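# Hang the blue mug on the mug tree by its handle

## Task

Put the blue mug onto the mug tree so that it hangs from its handle and does not rest on or touch the tree's base.

## Robot and tools

Robot: two arms, left_arm and right_arm, each ending in a sixteen-motor, four-digit hand (index, middle, ring, thumb). right_arm has a right hand; left_arm has its mirror image, a left hand. Calibrated base positions in the scene frame: left_arm (-0.049, +0.287, +0.041) m, right_arm (+0.007, -0.242, +0.014) m, each turned only slightly about z. A camera stand is fixed behind the arms. Loose objects may now and then get a brief shove from outside.

Scene frame: origin at table-top height, halfway between the arms' nominal bases. +z is up, +x points out over the table, and left_arm sits on the +y side. Arm names do not match image sides.

Hand point frame (right hand): +z runs along the straight fingers toward the tips, +y leaves the palm's face (the face is at y = -0.062 m), +x crosses the palm away from the thumb. On the left hand +x points toward the thumb. Straight fingertips end about 0.12 m beyond the hand point. A rigid mast behind the wrist on the palm side can collide with things.

execute_actions(actions, cameras). actions is a list of actions, run one after another; each action lasts 0.5 s. An action is a table of 1 to 15 rows, each row one 1/30 s control step; if fewer than 15 rows are given, the last row repeats. Every row is a single flat list of 48 numbers, each in [-1, 1], covering both arms even when one stays still:
1-6: left_arm dx, dy, dz, rx, ry, rz
7-22: left hand motor goals
23: left current_limit, 24: left speed
25-30: right_arm dx, dy, dz, rx, ry, rz
31-46: right hand motor goals
47: right current_limit, 48: right speed.

Arm numbers are offsets, not poses. They are measured along the scene frame's axes from that arm's Hand target as it was when the action began; every row of the same action counts from that same start, so rows do not add up inside one action, but each new action or call starts from the updated target, so sending an offset again moves further. Scale: 1.0 equals 0.6 m for dx, dy, dz and 180 degrees for rx, ry, rz, which form one rotation vector applied about the target's position. An over-long translation is shortened along its direction. Each step the commanded orientation is clipped to at most 40 degrees from the measured one; the controller favours position when both cannot be met. An all-zero action re-requests the current target; if the hand still rests short, send the missing distance as a new offset.

Hand numbers are absolute goal angles, scaled linearly between each hinge's two stops (degrees at +1, at -1; value when straight). Order per hand: index_abd, index_mcp, index_pip, index_dip, middle_abd, middle_mcp, middle_pip, middle_dip, ring_abd, ring_mcp, ring_pip, ring_dip, thumb_cmc, thumb_axl, thumb_mcp, thumb_ipl. Fingers: _abd (-60, +60; 0.00), moving toward -1 swings the finger away from the thumb; _mcp (-18, +128; +0.75), _pip (-29, +108; +0.58), _dip (-21, +117; +0.70), toward -1 bends toward the palm. Thumb: thumb_cmc (-20, +120; +0.71), toward -1 brings the thumb round in front of the palm; thumb_axl (-27, +140; +0.68) spins it about its own length; thumb_mcp (-69, +109; +0.23) and thumb_ipl (-77, +108; +0.17) bend it. A 0 is a real goal: to keep a hand unchanged, echo its hand_goal, hand_current_limit and hand_speed. current_limit maps -1..+1 to 0..550 mA (floor 11 mA), capping every motor; low values may leave fingers too weak. speed maps to (speed+1)/2 of 8.5 rad/s. Initial values: current_limit +0.4, speed -0.6; the last values sent persist.

cameras: list of names (cam_high, cam_low, both 896x504) or ["all"] or []. Default: all images for an empty actions list, none otherwise. An unknown name invalidates the call. An empty actions list is a pure look.

zoom_image(camera, region): camera is cam_high or cam_low; region [x0, y0, x1, y1] in pixels from the top-left, at most 504 by 504; only cameras in the latest images can be zoomed. read_manual(section) returns only licence texts. finished_scene(scene=1) ends the scene for good; the mug must stay hung without the robot.

Results: end_effector_position (m) and end_effector_quat_wxyz per arm in the scene frame, possibly a few cm off; Hand target (the clipped last command, base for the next offsets); step readings of positions; joint positions, velocities ("within noise" when still) and torques (joints 3 and 4 wrap at ±28 N m); motor temperatures. Per hand motor, in the order above: hand_goal, hand_measured (same scale), hand_current_ma (positive pushes toward -1), hand_state: moving, goal, blocked or overload.

Cautions: arms sag and friction leaves the hand a few cm from target, more under load, so command higher to compensate. A motor at 495 mA or more for 5 s shuts off for 10 s and drops its grip; a grip grows with how far the goal lies past the object. Arm motors heat when holding, stretching or pushing at an unreachable pose: MOTOR HOT appears at 85 °C, at 100 °C that arm goes limp for 30-60 s or more. To stop a push, set the target back past the hand. Never let the hands press or clamp on each other. Avoid drops, release of moving objects, slams, hard hits on fixed or heavy items, and knocking anything off the work area.

Each tool is called after "Emit:" as name([rows], argument=value, ...), one row to a line, values as JSON.

## Session

Emit:
execute_actions(actions=[], cameras=["all"])

Scene clock: 0.00 s.
left_arm: end_effector_position=(+0.0380, -0.0385, +0.1717) hand_goal=(+0.000, +0.754, +0.576, +0.696, +0.000, +0.754, +0.576, +0.696, +0.000, +0.754, +0.576, +0.696, +0.714, +0.678, +0.226, +0.168) hand_measured=(+0.000, +0.754, +0.576, +0.696, +0.000, +0.754, +0.576, +0.696, +0.000, +0.754, +0.576, +0.696, +0.714, +0.678, +0.226, +0.168) hand_current_ma=(+0, +0, +0, +0, +0, +0, +0, +0, +0, +0, +0, +0, +0, +0, +0, +0) hand_state=(goal, goal, goal, goal, goal, goal, goal, goal, goal, goal, goal, goal, goal, goal, goal, goal) hand_current_limit=0.40 hand_speed=-0.60 end_effector_quat_wxyz=(+0.034, +0.993, -0.061, +0.092) | right_arm: end_effector_position=(+0.5170, -0.2634, +0.3797) hand_goal=(+0.000, +0.754, +0.576, +0.696, +0.000, +0.754, +0.576, +0.696, +0.000, +0.754, +0.576, +0.696, +0.714, +0.678, +0.226, +0.168) hand_measured=(+0.000, +0.754, +0.576, +0.696, +0.000, +0.754, +0.576, +0.696, +0.000, +0.754, +0.576, +0.696, +0.714, +0.678, +0.226, +0.168) hand_current_ma=(+0, +0, +0, +0, +0, +0, +0, +0, +0, +0, +0, +0, +0, +0, +0, +0) hand_state=(goal, goal, goal, goal, goal, goal, goal, goal, goal, goal, goal, goal, goal, goal, goal, goal) hand_current_limit=0.40 hand_speed=-0.60 end_effector_quat_wxyz=(-0.008, +0.493, +0.519, +0.698)
Joint positions: left_arm=[-1.417 0.948 0.649 -1.157 -0.16 0.329] | right_arm=[-0.34 1.17 0.69 0.425 -1.105 0.721]
Joint velocities: within noise
Joint torques (N m): no reading
Motor temperatures (°C): left_arm=[31 28 29 31 30 30] | right_arm=[35 30 33 35 30 26]
Heat: left arm: hottest waist 31 °C; right arm: hottest waist 35 °C.
Hand target: left_arm +0.0394, -0.0456, +0.1813; +0.044, +0.993, -0.060, +0.094 | right_arm +0.5195, -0.2641, +0.3960; +0.003, +0.481, +0.523, +0.704

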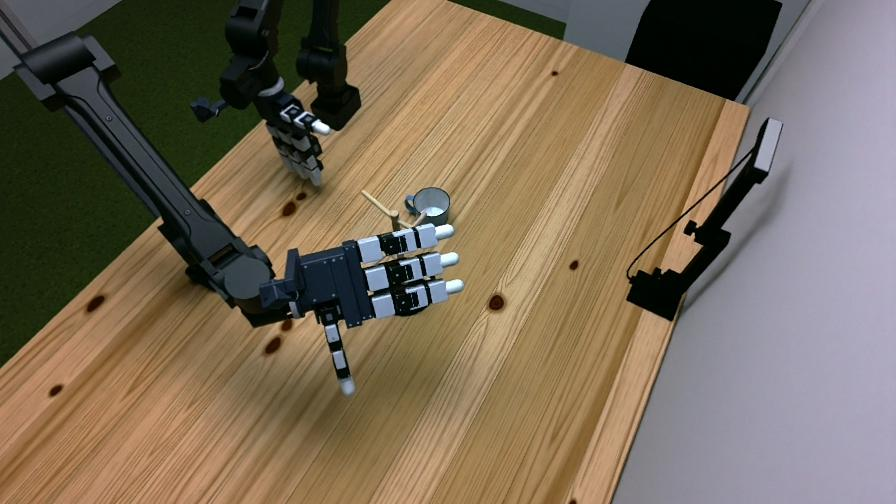

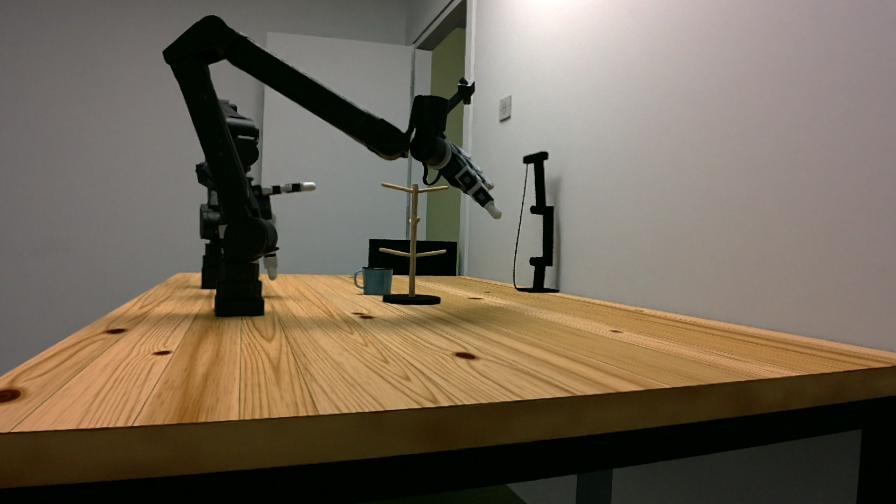

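Emit:
zoom_image(camera="cam_low", region=[320, 150, 520, 330])

Emit:
zoom_image(camera="cam_high", region=[320, 150, 500, 330])

Scaled by 2.520 from the camera's 896x504 image, which has a finer 1280x720 frame.

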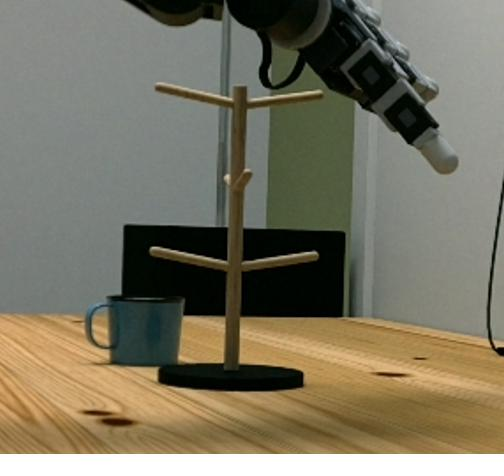

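Scaled by 2.800 from the camera's 896x504 image, which has a finer 1280x720 frame.

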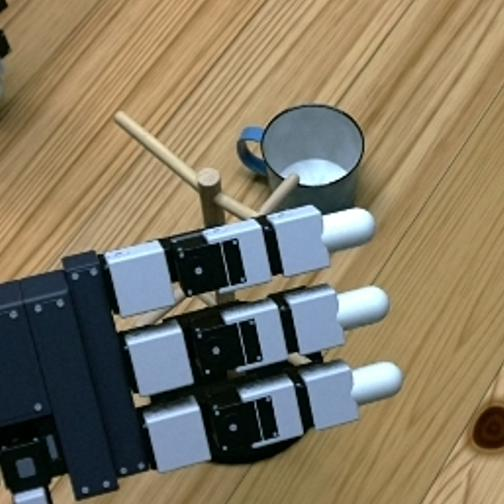

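Emit:
execute_actions([
  [[0,0,0,0,0,0,0,0.754,0.576,0.696,0,0.754,0.576,0.696,0,0.754,0.576,0.696,0.714,0.678,0.226,0.168,0.4,-0.6,-0.08,-0.06,0.03,0,0,0,0,0.754,0.576,0.696,0,0.754,0.576,0.696,0,0.754,0.576,0.696,0.714,0.678,0.226,0.168,0.4,-0.6]],
  [[0,0,0,0,0,0,0,0.754,0.576,0.696,0,0.754,0.576,0.696,0,0.754,0.576,0.696,0.714,0.678,0.226,0.168,0.4,-0.6,-0.1,-0.08,0.03,0,0,0,0,0.754,0.576,0.696,0,0.754,0.576,0.696,0,0.754,0.576,0.696,0.714,0.678,0.226,0.168,0.4,-0.6]],
  [[0,0,0,0,0,0,0,0.754,0.576,0.696,0,0.754,0.576,0.696,0,0.754,0.576,0.696,0.714,0.678,0.226,0.168,0.4,-0.6,-0.1,-0.08,0,0,0,0,0,0.754,0.576,0.696,0,0.754,0.576,0.696,0,0.754,0.576,0.696,0.714,0.678,0.226,0.168,0.4,-0.6]],
], cameras=["all"])

Scene clock: 27.10 s.
left_arm: end_effector_position=(+0.0380, -0.0385, +0.1717) hand_goal=(+0.000, +0.754, +0.576, +0.696, +0.000, +0.754, +0.576, +0.696, +0.000, +0.754, +0.576, +0.696, +0.714, +0.678, +0.226, +0.168) hand_measured=(+0.000, +0.754, +0.576, +0.696, +0.000, +0.754, +0.576, +0.696, +0.000, +0.754, +0.576, +0.696, +0.714, +0.678, +0.224, +0.168) hand_current_ma=(+0, -1, +1, +0, +0, -1, +1, +0, +0, -1, +1, +0, +0, -1, -5, +0) hand_state=(goal, goal, goal, goal, goal, goal, goal, goal, goal, goal, goal, goal, goal, goal, goal, goal) hand_current_limit=0.40 hand_speed=-0.60 end_effector_quat_wxyz=(+0.034, +0.993, -0.061, +0.092) | right_arm: end_effector_position=(+0.3554, -0.3909, +0.4308) hand_goal=(+0.000, +0.754, +0.576, +0.696, +0.000, +0.754, +0.576, +0.696, +0.000, +0.754, +0.576, +0.696, +0.714, +0.678, +0.226, +0.168) hand_measured=(+0.002, +0.760, +0.576, +0.696, +0.002, +0.760, +0.576, +0.696, +0.002, +0.760, +0.576, +0.696, +0.718, +0.678, +0.226, +0.168) hand_current_ma=(+2, +15, +1, +0, +2, +14, +1, +0, +2, +16, +1, +0, +10, -2, -1, -1) hand_state=(goal, goal, goal, goal, goal, goal, goal, goal, goal, goal, goal, goal, goal, goal, goal, goal) hand_current_limit=0.40 hand_speed=-0.60 end_effector_quat_wxyz=(+0.055, +0.510, +0.490, +0.705)
Joint positions: left_arm=[-1.417 0.948 0.649 -1.157 -0.16 0.329] | right_arm=[-0.936 0.832 0.595 0.27 -1.566 0.761]
Joint torques (N m): left_arm=[-0.09 -3.84 8.27 0.87 -0.36 0.09] | right_arm=[-0.56 -1.38 7.98 0.47 -0.14 0.01]
Motor temperatures (°C): left_arm=[30 28 33 31 30 30] | right_arm=[35 30 38 35 29 26]
Heat: left arm: hottest elbow 33 °C; right arm: hottest elbow 38 °C.
Hand target: left_arm +0.0394, -0.0456, +0.1813; +0.044, +0.993, -0.060, +0.094 | right_arm +0.3515, -0.3961, +0.4319; +0.003, +0.482, +0.523, +0.704
Off the commanded pose: left_arm 0.012 m, 1 deg | right_arm 0.006 m, 8 deg.
joint sent to its limit (right arm) — joint 5 (wrist yaw), lower limit. The joint targets are off in orientation, not in position.
Step readings (end_effector_position of left_arm | right_arm):
0: (+0.0380, -0.0385, +0.1717) | (+0.5170, -0.2634, +0.3797)
1: (+0.0380, -0.0385, +0.1717) | (+0.5168, -0.2630, +0.3797)
2: (+0.0380, -0.0385, +0.1717) | (+0.5149, -0.2618, +0.3807)
4: (+0.0380, -0.0385, +0.1717) | (+0.5059, -0.2636, +0.3851)
8: (+0.0380, -0.0385, +0.1717) | (+0.4831, -0.2830, +0.4060)
15: (+0.0380, -0.0385, +0.1717) | (+0.4714, -0.2932, +0.4158)
16: (+0.0380, -0.0385, +0.1717) | (+0.4710, -0.2930, +0.4151)
17: (+0.0380, -0.0385, +0.1717) | (+0.4680, -0.2926, +0.4146)
19: (+0.0380, -0.0385, +0.1717) | (+0.4551, -0.2986, +0.4142)
23: (+0.0380, -0.0385, +0.1717) | (+0.4271, -0.3297, +0.4248)
30: (+0.0380, -0.0385, +0.1717) | (+0.4127, -0.3410, +0.4287)
31: (+0.0380, -0.0385, +0.1717) | (+0.4123, -0.3411, +0.4279)
32: (+0.0380, -0.0385, +0.1717) | (+0.4099, -0.3416, +0.4274)
34: (+0.0380, -0.0385, +0.1717) | (+0.3979, -0.3513, +0.4264)
38: (+0.0380, -0.0385, +0.1717) | (+0.3699, -0.3819, +0.4292)
45: (+0.0380, -0.0385, +0.1717) | (+0.3558, -0.3899, +0.4334)

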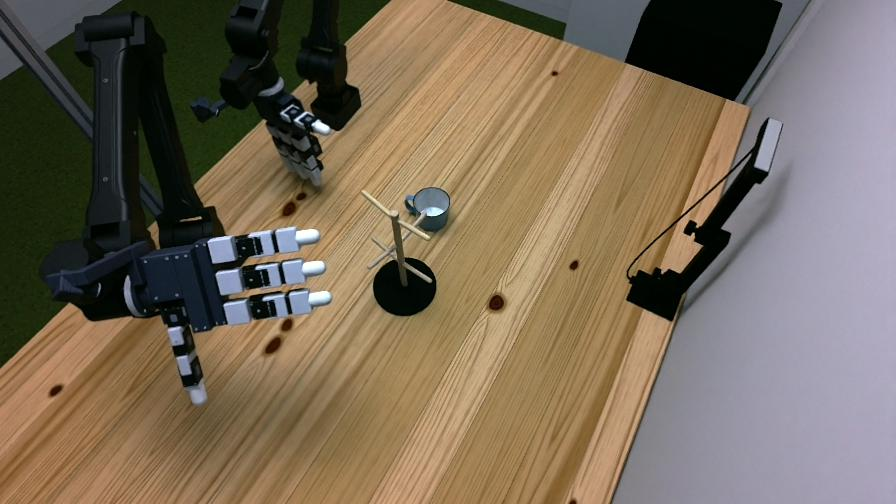

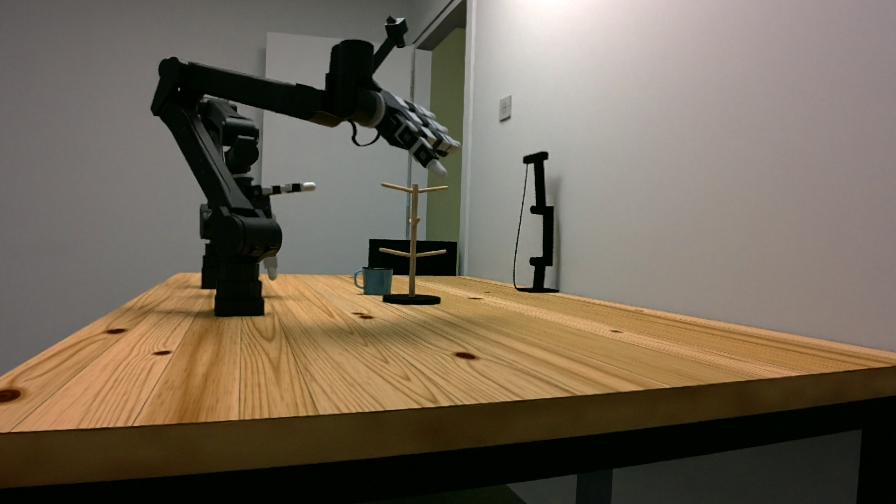

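Emit:
zoom_image(camera="cam_high", region=[340, 170, 480, 330])

Emit:
zoom_image(camera="cam_low", region=[340, 170, 460, 310])

Scaled by 3.150 from the camera's 896x504 image, which has a finer 1280x720 frame.

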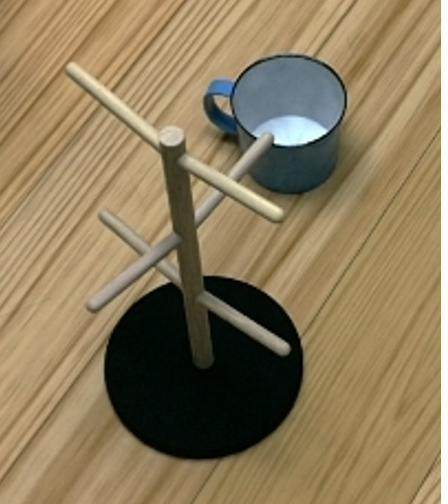

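Scaled by 3.600 from the camera's 896x504 image, which has a finer 1280x720 frame.

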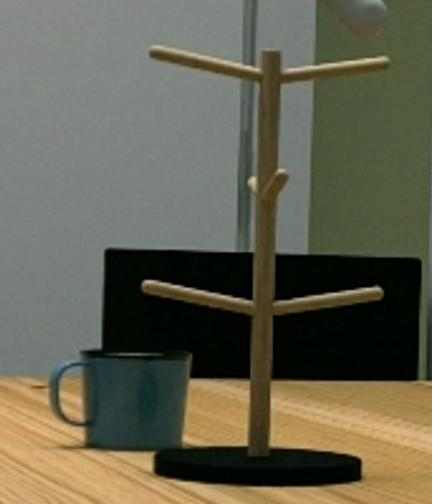

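Emit:
zoom_image(camera="cam_low", region=[340, 250, 410, 310])

Emit:
zoom_image(camera="cam_high", region=[390, 170, 470, 240])

Scaled by 7.200 from the camera's 896x504 image, which has a finer 1280x720 frame.

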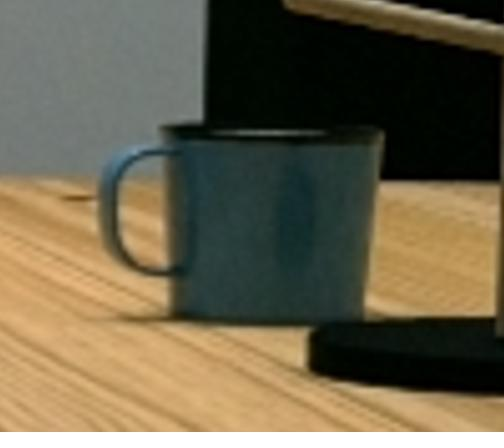

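Scaled by 6.300 from the camera's 896x504 image, which has a finer 1280x720 frame.

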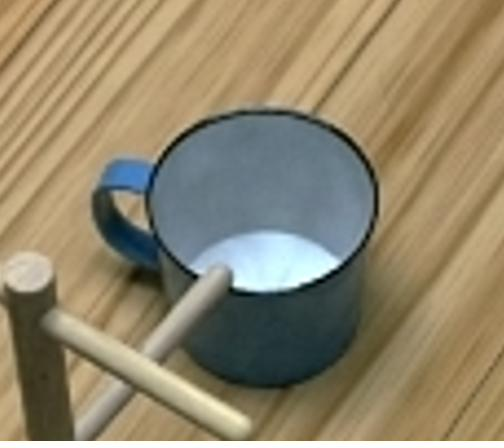

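Emit:
execute_actions([
  [[0.1487,0.0303,0.0978,0,0,0.1833,0,0.89,-0.007,0.406,0,0.89,-0.007,0.406,0,-0.413,-0.737,0.044,-0.672,0.677,0.226,0.168,0.4,-0.6,0,0,0,0,0,0,0,0.754,0.576,0.696,0,0.754,0.576,0.696,0,0.754,0.576,0.696,0.714,0.678,0.226,0.168,0.4,-0.6]],
  [[0.1937,0.0767,0.0667,0,0,0.1833,0,0.89,-0.007,0.406,0,0.89,-0.007,0.406,0,-0.413,-0.737,0.044,-0.672,0.677,0.226,0.168,0.4,-0.6,0,0,0,0,0,0,0,0.754,0.576,0.696,0,0.754,0.576,0.696,0,0.754,0.576,0.696,0.714,0.678,0.226,0.168,0.4,-0.6]],
  [[0.1543,0.1423,0,0,0,0.1833,0,0.89,-0.007,0.406,0,0.89,-0.007,0.406,0,-0.413,-0.737,0.044,-0.672,0.677,0.226,0.168,0.4,-0.6,0,0,0,0,0,0,0,0.754,0.576,0.696,0,0.754,0.576,0.696,0,0.754,0.576,0.696,0.714,0.678,0.226,0.168,0.4,-0.6]],
], cameras=["all"])

Scene clock: 64.47 s.
left_arm: end_effector_position=(+0.3277, +0.1091, +0.2673) hand_goal=(+0.000, +0.890, -0.006, +0.406, +0.000, +0.890, -0.006, +0.406, +0.000, -0.412, -0.736, +0.044, -0.672, +0.678, +0.226, +0.168) hand_measured=(+0.000, +0.888, -0.002, +0.408, +0.000, +0.888, -0.002, +0.410, +0.000, -0.394, -0.734, +0.046, -0.674, +0.678, +0.222, +0.168) hand_current_ma=(+0, -4, +7, +5, +0, -3, +7, +5, +0, +46, +3, +4, -3, -1, -7, +0) hand_state=(goal, goal, goal, goal, goal, goal, goal, goal, goal, goal, goal, goal, goal, goal, goal, goal) hand_current_limit=0.40 hand_speed=-0.60 end_effector_quat_wxyz=(-0.052, +0.699, +0.707, +0.096) | right_arm: end_effector_position=(+0.3556, -0.3912, +0.4303) hand_goal=(+0.000, +0.754, +0.576, +0.696, +0.000, +0.754, +0.576, +0.696, +0.000, +0.754, +0.576, +0.696, +0.714, +0.678, +0.226, +0.168) hand_measured=(+0.002, +0.760, +0.576, +0.696, +0.002, +0.760, +0.576, +0.696, +0.002, +0.760, +0.576, +0.696, +0.718, +0.678, +0.226, +0.168) hand_current_ma=(+2, +15, +1, +0, +2, +14, +1, +0, +2, +16, +1, +0, +10, -2, -1, -1) hand_state=(goal, goal, goal, goal, goal, goal, goal, goal, goal, goal, goal, goal, goal, goal, goal, goal) hand_current_limit=0.40 hand_speed=-0.60 end_effector_quat_wxyz=(+0.052, +0.511, +0.488, +0.705)
Joint positions: left_arm=[-0.742 1.328 1.182 -1.515 -0.2 -0.718] | right_arm=[-0.936 0.832 0.595 0.27 -1.566 0.768]
Joint torques (N m): left_arm=[0.62 -8 10.04 -0.24 -0.32 -0.06] | right_arm=[-1.08 -1.55 7.92 0.81 -0.19 -0.05]
Heat: left arm: hottest elbow 37 °C; right arm: hottest elbow 40 °C.
Hand target: left_arm +0.3376, +0.1040, +0.2802; -0.043, +0.691, +0.716, +0.095 | right_arm +0.3515, -0.3961, +0.4319; +0.002, +0.482, +0.523, +0.704
Off the commanded pose: left_arm 0.017 m, 2 deg | right_arm 0.007 m, 8 deg.
joint sent to its limit (right arm) — joint 5 (wrist yaw), lower limit. The joint targets are off in orientation, not in position.
Step readings (end_effector_position of left_arm | right_arm):
0: (+0.0380, -0.0385, +0.1717) | (+0.3554, -0.3910, +0.4308)
1: (+0.0385, -0.0383, +0.1717) | (+0.3554, -0.3910, +0.4308)
2: (+0.0412, -0.0365, +0.1724) | (+0.3554, -0.3910, +0.4308)
4: (+0.0566, -0.0281, +0.1776) | (+0.3554, -0.3910, +0.4307)
8: (+0.0945, -0.0184, +0.2043) | (+0.3555, -0.3911, +0.4306)
15: (+0.1163, -0.0238, +0.2287) | (+0.3555, -0.3911, +0.4305)
16: (+0.1182, -0.0229, +0.2279) | (+0.3555, -0.3911, +0.4305)
17: (+0.1223, -0.0194, +0.2272) | (+0.3555, -0.3911, +0.4305)
19: (+0.1452, -0.0052, +0.2313) | (+0.3555, -0.3911, +0.4304)
23: (+0.2014, +0.0211, +0.2536) | (+0.3556, -0.3912, +0.4304)
30: (+0.2338, +0.0214, +0.2679) | (+0.3556, -0.3912, +0.4304)
31: (+0.2350, +0.0221, +0.2667) | (+0.3556, -0.3912, +0.4304)
32: (+0.2375, +0.0254, +0.2653) | (+0.3556, -0.3912, +0.4304)
34: (+0.2543, +0.0442, +0.2640) | (+0.3556, -0.3912, +0.4304)
38: (+0.2988, +0.0927, +0.2648) | (+0.3556, -0.3912, +0.4304)
45: (+0.3269, +0.1084, +0.2648) | (+0.3556, -0.3912, +0.4304)

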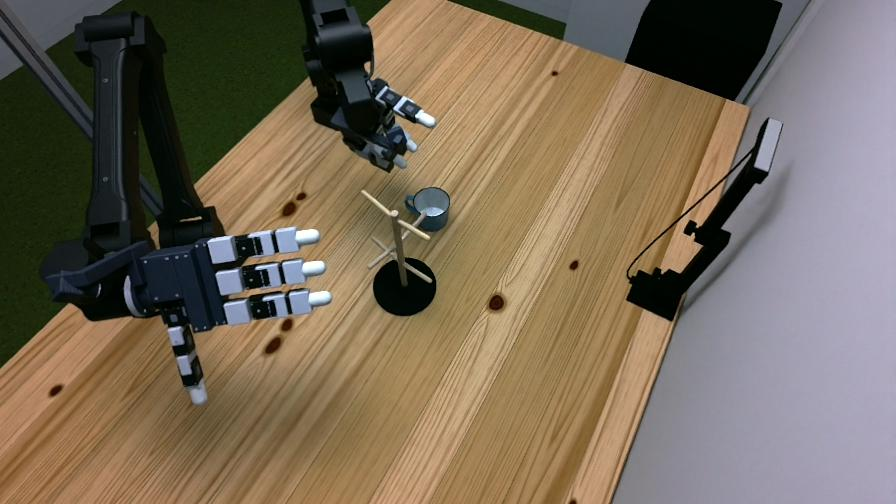

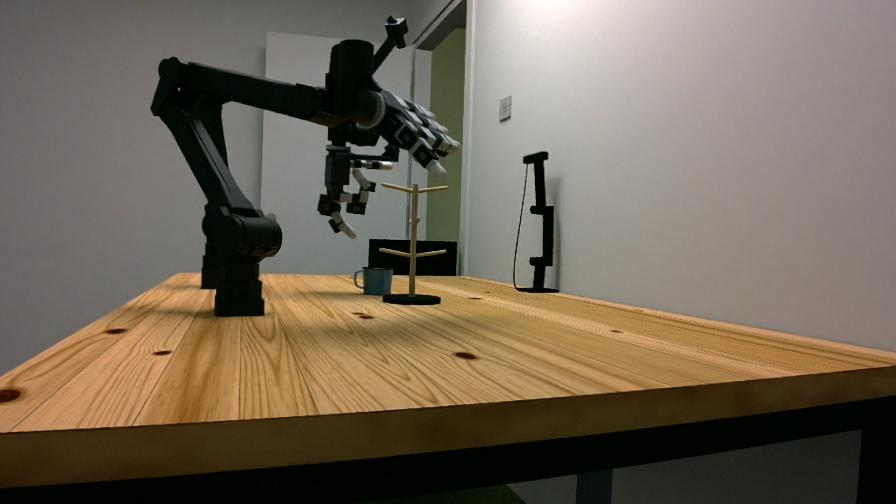

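Emit:
execute_actions([
  [[0.0988,0.1837,0,0,0,0.1833,0,0.89,-0.007,0.406,0,0.89,-0.007,0.406,0,-0.413,-0.737,0.044,-0.672,0.677,0.226,0.168,0.4,-0.6,0,0,0,0,0,0,0,0.754,0.576,0.696,0,0.754,0.576,0.696,0,0.754,0.576,0.696,0.714,0.678,0.226,0.168,0.4,-0.6]],
  [[0.0382,0.2002,0,0,0,0.1833,0,0.89,-0.007,0.406,0,0.89,-0.007,0.406,0,-0.413,-0.737,0.044,-0.672,0.677,0.226,0.168,0.4,-0.6,0,0,0,0,0,0,0,0.754,0.576,0.696,0,0.754,0.576,0.696,0,0.754,0.576,0.696,0.714,0.678,0.226,0.168,0.4,-0.6]],
], cameras=["all"])

Scene clock: 68.40 s.
left_arm: end_effector_position=(+0.4092, +0.3400, +0.2722) hand_goal=(+0.000, +0.890, -0.006, +0.406, +0.000, +0.890, -0.006, +0.406, +0.000, -0.412, -0.736, +0.044, -0.672, +0.678, +0.226, +0.168) hand_measured=(+0.000, +0.890, -0.002, +0.408, +0.000, +0.890, -0.002, +0.410, +0.000, -0.394, -0.734, +0.046, -0.674, +0.678, +0.222, +0.168) hand_current_ma=(+0, -1, +6, +5, +0, -1, +5, +5, +0, +46, +2, +3, -4, -1, -7, +0) hand_state=(goal, goal, goal, goal, goal, goal, goal, goal, goal, goal, goal, goal, goal, goal, goal, goal) hand_current_limit=0.40 hand_speed=-0.60 end_effector_quat_wxyz=(-0.094, +0.195, +0.975, +0.056) | right_arm: end_effector_position=(+0.3556, -0.3912, +0.4303) hand_goal=(+0.000, +0.754, +0.576, +0.696, +0.000, +0.754, +0.576, +0.696, +0.000, +0.754, +0.576, +0.696, +0.714, +0.678, +0.226, +0.168) hand_measured=(+0.002, +0.760, +0.576, +0.696, +0.002, +0.760, +0.576, +0.696, +0.002, +0.760, +0.576, +0.696, +0.718, +0.678, +0.226, +0.168) hand_current_ma=(+2, +15, +1, +0, +2, +14, +1, +0, +2, +16, +1, +0, +10, -2, -1, -1) hand_state=(goal, goal, goal, goal, goal, goal, goal, goal, goal, goal, goal, goal, goal, goal, goal, goal) hand_current_limit=0.40 hand_speed=-0.60 end_effector_quat_wxyz=(+0.052, +0.511, +0.488, +0.705)
Joint positions: left_arm=[-0.167 1.627 1.514 -1.639 -0.126 -1.311] | right_arm=[-0.936 0.832 0.595 0.27 -1.566 0.768]
Joint torques (N m): left_arm=[-0.5 -11.81 9.72 -0.58 -0.3 -0.07] | right_arm=[-0.91 -0.91 7.97 0.69 -0.2 -0.03]
Motor temperatures (°C): left_arm=[30 28 38 30 29 30] | right_arm=[35 30 40 34 29 26]
Heat: left arm: hottest elbow 38 °C; right arm: hottest elbow 40 °C.
Hand target: left_arm +0.4198, +0.3343, +0.2801; -0.088, +0.190, +0.976, +0.056 | right_arm +0.3515, -0.3961, +0.4319; +0.003, +0.482, +0.523, +0.704
Off the commanded pose: left_arm 0.014 m, 1 deg | right_arm 0.007 m, 8 deg.
joint sent to its limit (right arm) — joint 5 (wrist yaw), lower limit. The joint targets are off in orientation, not in position.
Step readings (end_effector_position of left_arm | right_arm):
0: (+0.3277, +0.1092, +0.2674) | (+0.3556, -0.3912, +0.4303)
1: (+0.3278, +0.1098, +0.2673) | (+0.3556, -0.3912, +0.4303)
2: (+0.3285, +0.1132, +0.2671) | (+0.3556, -0.3912, +0.4303)
4: (+0.3374, +0.1317, +0.2684) | (+0.3556, -0.3912, +0.4303)
8: (+0.3677, +0.1907, +0.2708) | (+0.3556, -0.3912, +0.4303)
15: (+0.3873, +0.2209, +0.2663) | (+0.3556, -0.3912, +0.4303)
16: (+0.3873, +0.2207, +0.2661) | (+0.3556, -0.3912, +0.4303)
17: (+0.3870, +0.2223, +0.2660) | (+0.3556, -0.3912, +0.4303)
19: (+0.3896, +0.2374, +0.2676) | (+0.3556, -0.3912, +0.4303)
23: (+0.4029, +0.3002, +0.2725) | (+0.3556, -0.3912, +0.4303)
30: (+0.4094, +0.3442, +0.2700) | (+0.3556, -0.3912, +0.4303)

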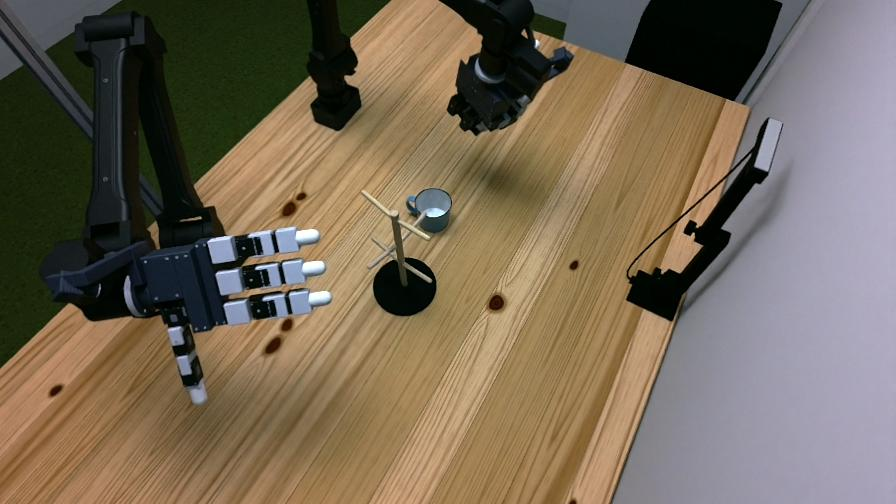

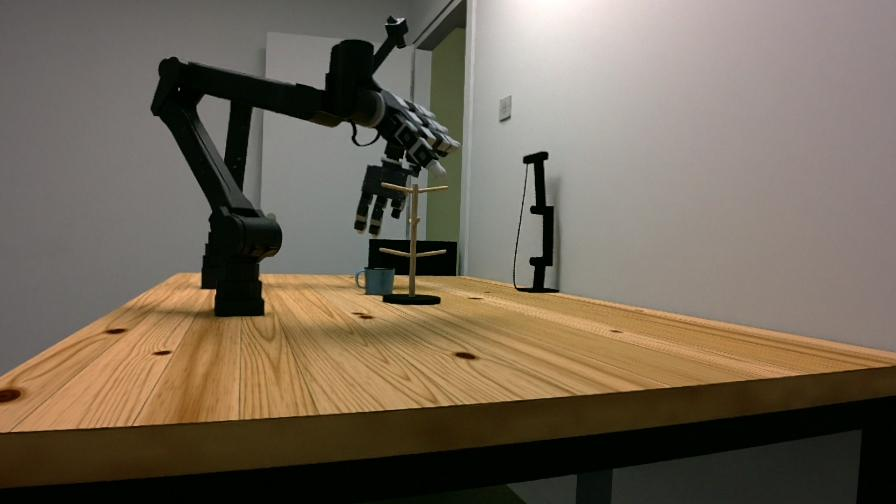

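Emit:
execute_actions([
  [[-0.0262,-0.1210,-0.0718,-0.1408,0.0229,0.0303,0,0.89,-0.007,0.406,0,0.89,-0.007,0.406,0,-0.413,-0.737,0.044,-0.672,0.677,0.226,0.168,0.4,-0.6,0,0,0,0,0,0,0,0.754,0.576,0.696,0,0.754,0.576,0.696,0,0.754,0.576,0.696,0.714,0.678,0.226,0.168,0.4,-0.6]],
  [[-0.032,-0.1327,-0.0483,-0.1408,0.0229,0.0303,0,0.89,-0.007,0.406,0,0.89,-0.007,0.406,0,-0.413,-0.737,0.044,-0.672,0.677,0.226,0.168,0.4,-0.6,0,0,0,0,0,0,0,0.754,0.576,0.696,0,0.754,0.576,0.696,0,0.754,0.576,0.696,0.714,0.678,0.226,0.168,0.4,-0.6]],
])

Scene clock: 71.57 s.
left_arm: end_effector_position=(+0.3807, +0.1780, +0.2173) hand_goal=(+0.000, +0.890, -0.006, +0.406, +0.000, +0.890, -0.006, +0.406, +0.000, -0.412, -0.736, +0.044, -0.672, +0.678, +0.226, +0.168) hand_measured=(+0.000, +0.882, -0.006, +0.408, +0.000, +0.882, -0.006, +0.408, +0.000, -0.398, -0.734, +0.046, -0.674, +0.678, +0.222, +0.168) hand_current_ma=(+0, -18, +1, +4, +0, -21, +1, +4, +0, +37, +2, +3, -3, -1, -7, +0) hand_state=(goal, goal, goal, goal, goal, goal, goal, goal, goal, goal, goal, goal, goal, goal, goal, goal) hand_current_limit=0.40 hand_speed=-0.60 end_effector_quat_wxyz=(-0.069, +0.128, +0.911, -0.386) | right_arm: end_effector_position=(+0.3556, -0.3912, +0.4303) hand_goal=(+0.000, +0.754, +0.576, +0.696, +0.000, +0.754, +0.576, +0.696, +0.000, +0.754, +0.576, +0.696, +0.714, +0.678, +0.226, +0.168) hand_measured=(+0.002, +0.760, +0.576, +0.696, +0.002, +0.760, +0.576, +0.696, +0.002, +0.760, +0.576, +0.696, +0.718, +0.678, +0.226, +0.168) hand_current_ma=(+2, +15, +1, +0, +2, +14, +1, +0, +2, +16, +1, +0, +10, -2, -1, -1) hand_state=(goal, goal, goal, goal, goal, goal, goal, goal, goal, goal, goal, goal, goal, goal, goal, goal) hand_current_limit=0.40 hand_speed=-0.60 end_effector_quat_wxyz=(+0.052, +0.511, +0.488, +0.705)
Joint positions: left_arm=[-0.155 1.647 1.453 -1.585 0.783 -1.317] | right_arm=[-0.936 0.832 0.595 0.27 -1.566 0.768]
Joint torques (N m): left_arm=[0.91 -11.63 6.23 0.43 0.76 0.11] | right_arm=[-0.5 -0.97 8.03 0.8 -0.11 -0.04]
Heat: left arm: hottest elbow 39 °C; right arm: hottest elbow 40 °C.
Hand target: left_arm +0.3848, +0.1820, +0.2080; -0.071, +0.122, +0.911, -0.388 | right_arm +0.3515, -0.3961, +0.4319; +0.003, +0.482, +0.523, +0.704
Off the commanded pose: left_arm 0.011 m, 1 deg | right_arm 0.007 m, 8 deg.
joint sent to its limit (right arm) — joint 5 (wrist yaw), lower limit. The joint targets are off in orientation, not in position.
Step readings (end_effector_position of left_arm | right_arm):
0: (+0.4091, +0.3400, +0.2722) | (+0.3556, -0.3912, +0.4303)
1: (+0.4086, +0.3380, +0.2708) | (+0.3556, -0.3912, +0.4303)
2: (+0.4063, +0.3281, +0.2650) | (+0.3556, -0.3912, +0.4303)
4: (+0.4003, +0.2990, +0.2521) | (+0.3556, -0.3912, +0.4303)
8: (+0.3954, +0.2679, +0.2421) | (+0.3556, -0.3912, +0.4303)
15: (+0.3946, +0.2588, +0.2368) | (+0.3556, -0.3912, +0.4303)
16: (+0.3942, +0.2562, +0.2364) | (+0.3556, -0.3912, +0.4303)
17: (+0.3924, +0.2441, +0.2348) | (+0.3556, -0.3912, +0.4303)
19: (+0.3896, +0.2140, +0.2345) | (+0.3556, -0.3912, +0.4303)
23: (+0.3861, +0.1840, +0.2309) | (+0.3556, -0.3912, +0.4303)
30: (+0.3795, +0.1786, +0.2175) | (+0.3556, -0.3912, +0.4303)

Emit:
execute_actions([
  [[-0.027,-0.105,-0.0167,-0.1401,0.0226,0.0302,0,0.89,-0.007,0.406,0,0.89,-0.007,0.406,0,-0.413,-0.737,0.044,-0.672,0.677,0.226,0.168,0.4,-0.6,0,0,0,0,0,0,0,0.754,0.576,0.696,0,0.754,0.576,0.696,0,0.754,0.576,0.696,0.714,0.678,0.226,0.168,0.4,-0.6]],
], cameras=["all"])

Scene clock: 73.20 s.
left_arm: end_effector_position=(+0.3634, +0.1150, +0.2058) hand_goal=(+0.000, +0.890, -0.006, +0.406, +0.000, +0.890, -0.006, +0.406, +0.000, -0.412, -0.736, +0.044, -0.672, +0.678, +0.226, +0.168) hand_measured=(+0.000, +0.878, -0.006, +0.408, +0.000, +0.878, -0.006, +0.408, +0.000, -0.404, -0.734, +0.046, -0.674, +0.678, +0.224, +0.168) hand_current_ma=(+0, -28, +0, +4, +0, -32, +0, +4, +0, +20, +2, +3, -3, -1, -6, +0) hand_state=(goal, goal, goal, goal, goal, goal, goal, goal, goal, goal, goal, goal, goal, goal, goal, goal) hand_current_limit=0.40 hand_speed=-0.60 end_effector_quat_wxyz=(-0.059, +0.079, +0.807, -0.582) | right_arm: end_effector_position=(+0.3556, -0.3912, +0.4303) hand_goal=(+0.000, +0.754, +0.576, +0.696, +0.000, +0.754, +0.576, +0.696, +0.000, +0.754, +0.576, +0.696, +0.714, +0.678, +0.226, +0.168) hand_measured=(+0.002, +0.760, +0.576, +0.696, +0.002, +0.760, +0.576, +0.696, +0.002, +0.760, +0.576, +0.696, +0.718, +0.678, +0.226, +0.168) hand_current_ma=(+2, +15, +1, +0, +2, +14, +1, +0, +2, +16, +1, +0, +10, -2, -1, -1) hand_state=(goal, goal, goal, goal, goal, goal, goal, goal, goal, goal, goal, goal, goal, goal, goal, goal) hand_current_limit=0.40 hand_speed=-0.60 end_effector_quat_wxyz=(+0.052, +0.511, +0.488, +0.705)
Joint positions: left_arm=[-0.132 1.673 1.325 -1.543 1.231 -1.237] | right_arm=[-0.936 0.832 0.595 0.27 -1.566 0.768]
Joint torques (N m): left_arm=[0.91 -11.69 6.01 0.14 1.09 0.21] | right_arm=[-0.97 -0.5 8.02 0.8 -0.14 -0.04]
Heat: left arm: hottest elbow 39 °C; right arm: hottest elbow 40 °C.
Hand target: left_arm +0.3687, +0.1191, +0.1980; -0.056, +0.077, +0.806, -0.584 | right_arm +0.3515, -0.3961, +0.4319; +0.003, +0.482, +0.523, +0.704
Off the commanded pose: left_arm 0.010 m, 1 deg | right_arm 0.007 m, 8 deg.
joint sent to its limit (right arm) — joint 5 (wrist yaw), lower limit. The joint targets are off in orientation, not in position.
Step readings (end_effector_position of left_arm | right_arm):
0: (+0.3808, +0.1780, +0.2173) | (+0.3556, -0.3912, +0.4303)
1: (+0.3806, +0.1764, +0.2176) | (+0.3556, -0.3912, +0.4303)
2: (+0.3793, +0.1648, +0.2198) | (+0.3556, -0.3912, +0.4303)
4: (+0.3755, +0.1412, +0.2254) | (+0.3556, -0.3912, +0.4303)
8: (+0.3652, +0.1206, +0.2204) | (+0.3556, -0.3912, +0.4303)
15: (+0.3614, +0.1156, +0.2061) | (+0.3556, -0.3912, +0.4303)

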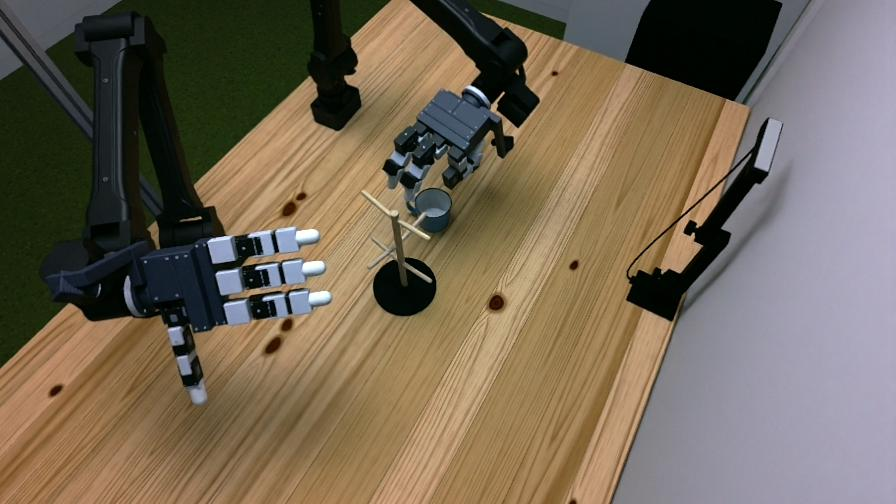

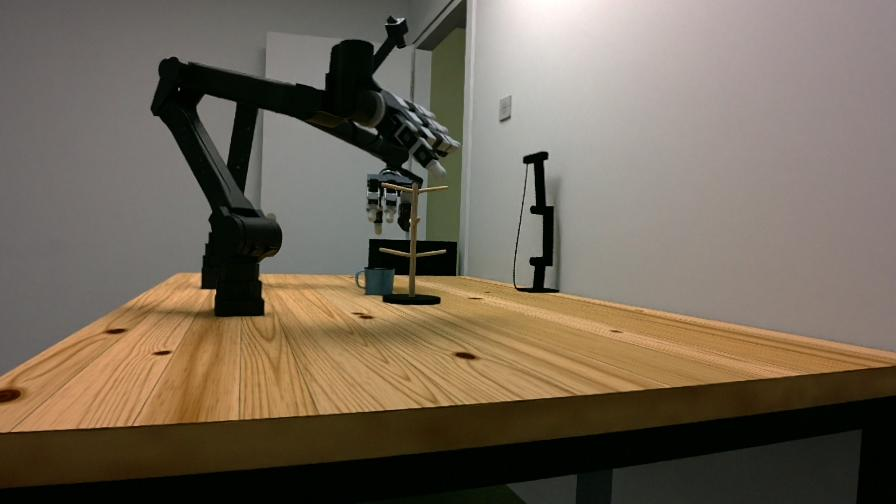

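Emit:
zoom_image(camera="cam_high", region=[360, 60, 560, 240])

Emit:
zoom_image(camera="cam_low", region=[330, 150, 480, 310])

Scaled by 2.520 from the camera's 896x504 image, which has a finer 1280x720 frame.

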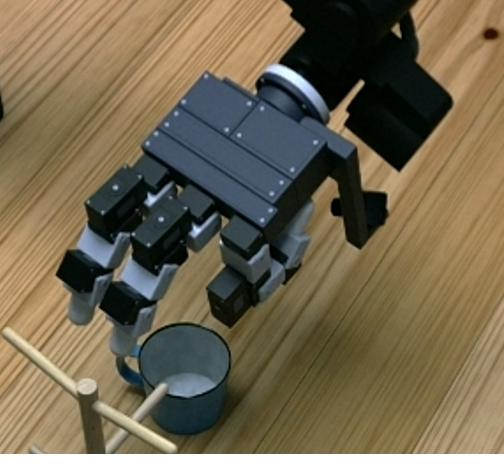

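Scaled by 3.150 from the camera's 896x504 image, which has a finer 1280x720 frame.

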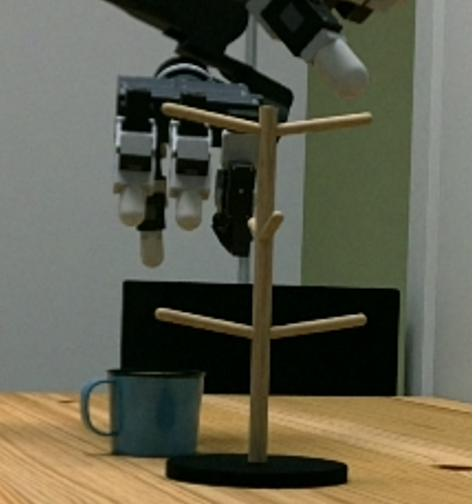

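Emit:
execute_actions([
  [[0,0,-0.1667,0,0,0,0,0.89,-0.007,0.406,0,0.89,-0.007,0.406,0,-0.413,-0.737,0.044,-0.672,0.677,0.226,0.168,0.4,-0.6,0,0,0,0,0,0,0,0.754,0.576,0.696,0,0.754,0.576,0.696,0,0.754,0.576,0.696,0.714,0.678,0.226,0.168,0.4,-0.6]],
], cameras=["all"])

Scene clock: 76.83 s.
left_arm: end_effector_position=(+0.3605, +0.1154, +0.0956) hand_goal=(+0.000, +0.890, -0.006, +0.406, +0.000, +0.890, -0.006, +0.406, +0.000, -0.412, -0.736, +0.044, -0.672, +0.678, +0.226, +0.168) hand_measured=(+0.000, +0.878, -0.006, +0.408, +0.000, +0.878, -0.006, +0.408, +0.000, -0.404, -0.734, +0.046, -0.674, +0.678, +0.224, +0.168) hand_current_ma=(+0, -28, +0, +4, +0, -32, +0, +4, +0, +15, +2, +3, -2, -1, -6, +0) hand_state=(goal, goal, goal, goal, goal, goal, goal, goal, goal, goal, goal, goal, goal, goal, goal, goal) hand_current_limit=0.40 hand_speed=-0.60 end_effector_quat_wxyz=(-0.066, +0.079, +0.805, -0.585) | right_arm: end_effector_position=(+0.3556, -0.3912, +0.4303) hand_goal=(+0.000, +0.754, +0.576, +0.696, +0.000, +0.754, +0.576, +0.696, +0.000, +0.754, +0.576, +0.696, +0.714, +0.678, +0.226, +0.168) hand_measured=(+0.002, +0.760, +0.576, +0.696, +0.002, +0.760, +0.576, +0.696, +0.002, +0.760, +0.576, +0.696, +0.718, +0.678, +0.226, +0.168) hand_current_ma=(+2, +15, +1, +0, +2, +14, +1, +0, +2, +16, +1, +0, +10, -2, -1, -1) hand_state=(goal, goal, goal, goal, goal, goal, goal, goal, goal, goal, goal, goal, goal, goal, goal, goal) hand_current_limit=0.40 hand_speed=-0.60 end_effector_quat_wxyz=(+0.052, +0.511, +0.488, +0.705)
Joint positions: left_arm=[-0.131 1.817 1.191 -1.307 1.235 -1.202] | right_arm=[-0.936 0.832 0.595 0.27 -1.566 0.768]
Joint torques (N m): left_arm=[0.73 -13.63 5.83 0.27 0.94 0] | right_arm=[-1.14 -1.44 8.01 0.81 -0.17 -0.04]
Heat: left arm: hottest elbow 39 °C; right arm: hottest elbow 40 °C.
Hand target: left_arm +0.3685, +0.1190, +0.0979; -0.056, +0.077, +0.806, -0.584 | right_arm +0.3515, -0.3961, +0.4319; +0.003, +0.482, +0.523, +0.704
Off the commanded pose: left_arm 0.009 m, 1 deg | right_arm 0.007 m, 8 deg.
joint sent to its limit (right arm) — joint 5 (wrist yaw), lower limit. The joint targets are off in orientation, not in position.
Step readings (end_effector_position of left_arm | right_arm):
0: (+0.3635, +0.1150, +0.2058) | (+0.3556, -0.3912, +0.4303)
1: (+0.3634, +0.1150, +0.2052) | (+0.3556, -0.3912, +0.4303)
2: (+0.3643, +0.1145, +0.2018) | (+0.3556, -0.3912, +0.4303)
4: (+0.3646, +0.1144, +0.1875) | (+0.3556, -0.3912, +0.4303)
8: (+0.3557, +0.1156, +0.1369) | (+0.3556, -0.3912, +0.4303)
15: (+0.3578, +0.1157, +0.0964) | (+0.3556, -0.3912, +0.4303)

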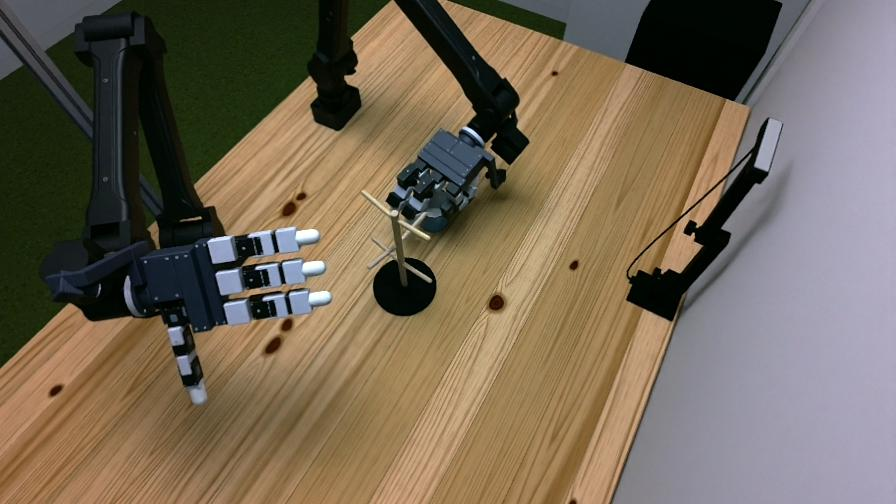

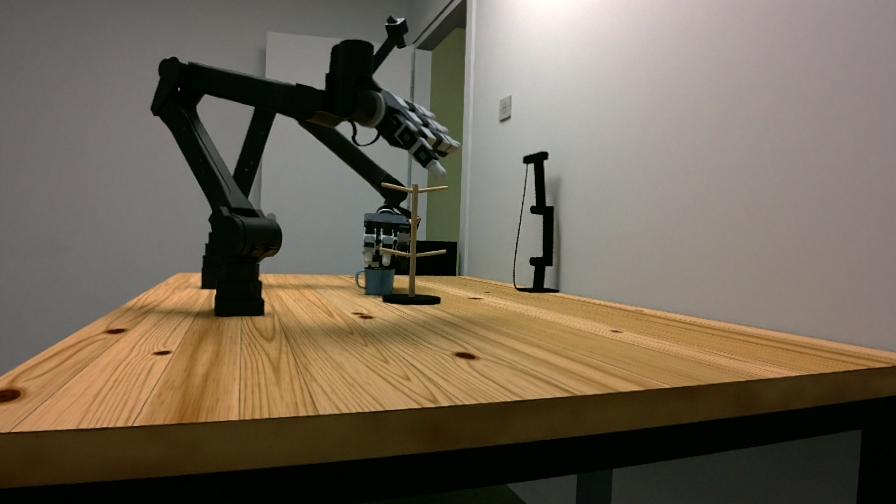

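Emit:
zoom_image(camera="cam_high", region=[370, 110, 540, 260])

Emit:
zoom_image(camera="cam_low", region=[340, 190, 460, 310])

Scaled by 2.965 from the camera's 896x504 image, which has a finer 1280x720 frame.

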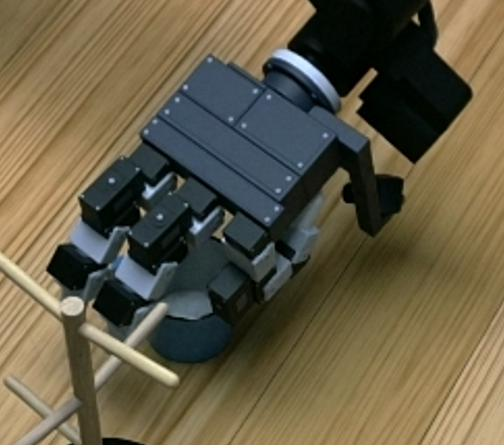

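Scaled by 4.200 from the camera's 896x504 image, which has a finer 1280x720 frame.

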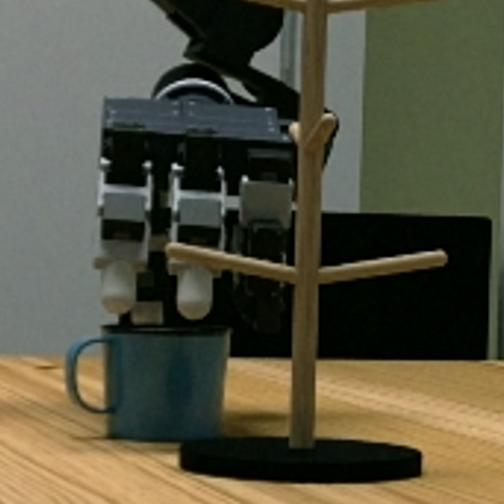

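Emit:
execute_actions([
  [[0.0083,0,-0.0293,0,0,0,0,0.89,-0.007,0.406,0,0.89,-0.007,0.406,0,-0.413,-0.737,0.044,-0.672,0.677,0.226,0.168,0.4,-0.6,0,0,0,0,0,0,0,0.754,0.576,0.696,0,0.754,0.576,0.696,0,0.754,0.576,0.696,0.714,0.678,0.226,0.168,0.4,-0.6]],
], cameras=["cam_low","cam_high"])

Emit:
zoom_image(camera="cam_low", region=[340, 190, 460, 310])

Emit:
zoom_image(camera="cam_high", region=[370, 110, 540, 260])

Scene clock: 79.23 s.
left_arm: end_effector_position=(+0.3666, +0.1149, +0.0868) hand_goal=(+0.000, +0.890, -0.006, +0.406, +0.000, +0.890, -0.006, +0.406, +0.000, -0.412, -0.736, +0.044, -0.672, +0.678, +0.226, +0.168) hand_measured=(+0.000, +0.878, -0.006, +0.408, +0.000, +0.878, -0.006, +0.408, +0.000, -0.404, -0.734, +0.046, -0.674, +0.678, +0.224, +0.168) hand_current_ma=(+0, -28, +0, +4, +0, -32, +0, +4, +0, +15, +2, +3, -2, -1, -6, +0) hand_state=(goal, goal, goal, goal, goal, goal, goal, goal, goal, goal, goal, goal, goal, goal, goal, goal) hand_current_limit=0.40 hand_speed=-0.60 end_effector_quat_wxyz=(-0.057, +0.085, +0.805, -0.584) | right_arm: end_effector_position=(+0.3556, -0.3912, +0.4303) hand_goal=(+0.000, +0.754, +0.576, +0.696, +0.000, +0.754, +0.576, +0.696, +0.000, +0.754, +0.576, +0.696, +0.714, +0.678, +0.226, +0.168) hand_measured=(+0.002, +0.760, +0.576, +0.696, +0.002, +0.760, +0.576, +0.696, +0.002, +0.760, +0.576, +0.696, +0.718, +0.678, +0.226, +0.168) hand_current_ma=(+2, +15, +1, +0, +2, +14, +1, +0, +2, +16, +1, +0, +10, -2, -1, -1) hand_state=(goal, goal, goal, goal, goal, goal, goal, goal, goal, goal, goal, goal, goal, goal, goal, goal) hand_current_limit=0.40 hand_speed=-0.60 end_effector_quat_wxyz=(+0.052, +0.511, +0.488, +0.705)
Joint positions: left_arm=[-0.131 1.833 1.191 -1.271 1.235 -1.202] | right_arm=[-0.936 0.832 0.595 0.27 -1.566 0.768]
Joint torques (N m): left_arm=[0.79 -11.87 5.94 0.32 0.94 -0.01] | right_arm=[-1.03 -2.32 7.91 0.9 -0.13 -0.04]
Heat: left arm: hottest elbow 39 °C; right arm: hottest elbow 40 °C.
Hand target: left_arm +0.3735, +0.1190, +0.0804; -0.056, +0.077, +0.806, -0.584 | right_arm +0.3515, -0.3961, +0.4319; +0.003, +0.482, +0.523, +0.704
Off the commanded pose: left_arm 0.010 m, 1 deg | right_arm 0.007 m, 8 deg.
joint sent to its limit (right arm) — joint 5 (wrist yaw), lower limit. The joint targets are off in orientation, not in position.
Step readings (end_effector_position of left_arm | right_arm):
0: (+0.3605, +0.1154, +0.0956) | (+0.3556, -0.3912, +0.4303)
1: (+0.3606, +0.1154, +0.0956) | (+0.3556, -0.3912, +0.4303)
2: (+0.3613, +0.1154, +0.0954) | (+0.3556, -0.3912, +0.4303)
4: (+0.3635, +0.1152, +0.0947) | (+0.3556, -0.3912, +0.4303)
8: (+0.3660, +0.1150, +0.0916) | (+0.3556, -0.3912, +0.4303)
15: (+0.3665, +0.1149, +0.0868) | (+0.3556, -0.3912, +0.4303)

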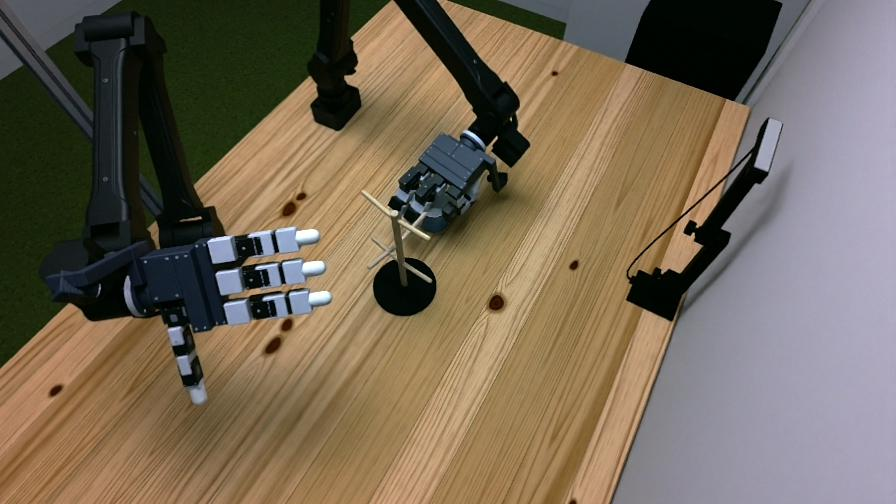

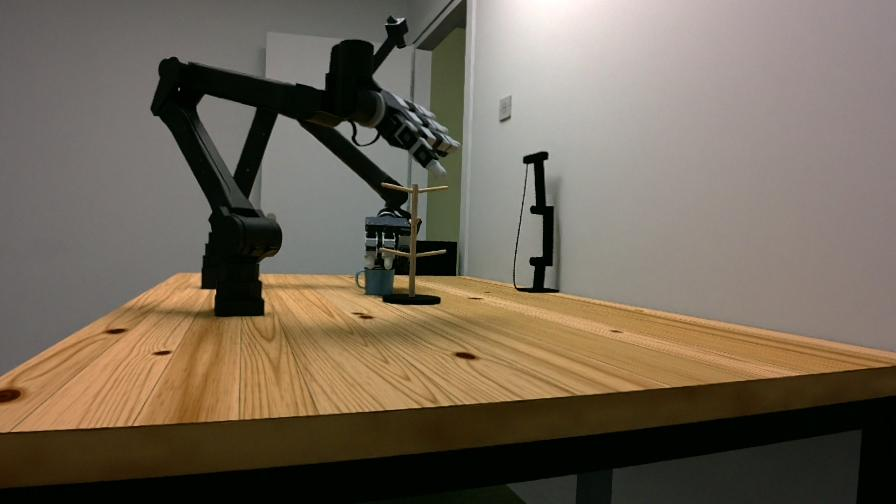

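Scaled by 4.200 from the camera's 896x504 image, which has a finer 1280x720 frame.

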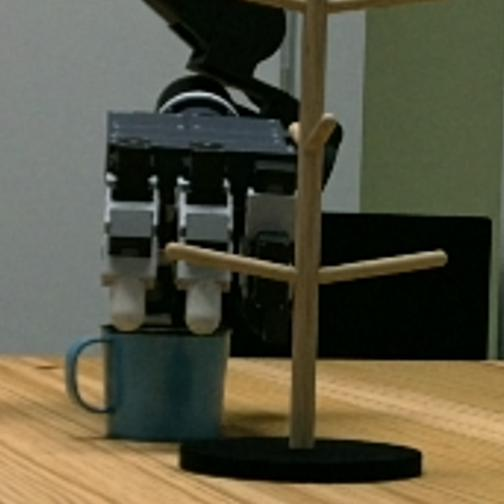

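Scaled by 2.965 from the camera's 896x504 image, which has a finer 1280x720 frame.

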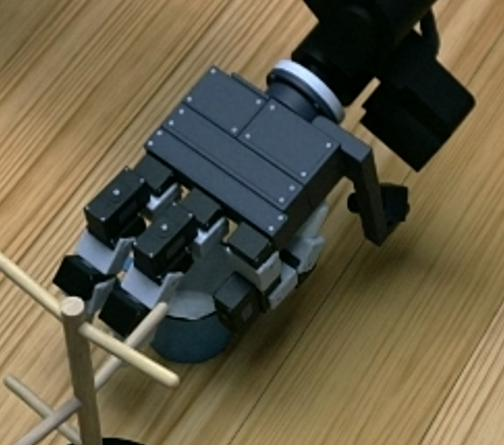

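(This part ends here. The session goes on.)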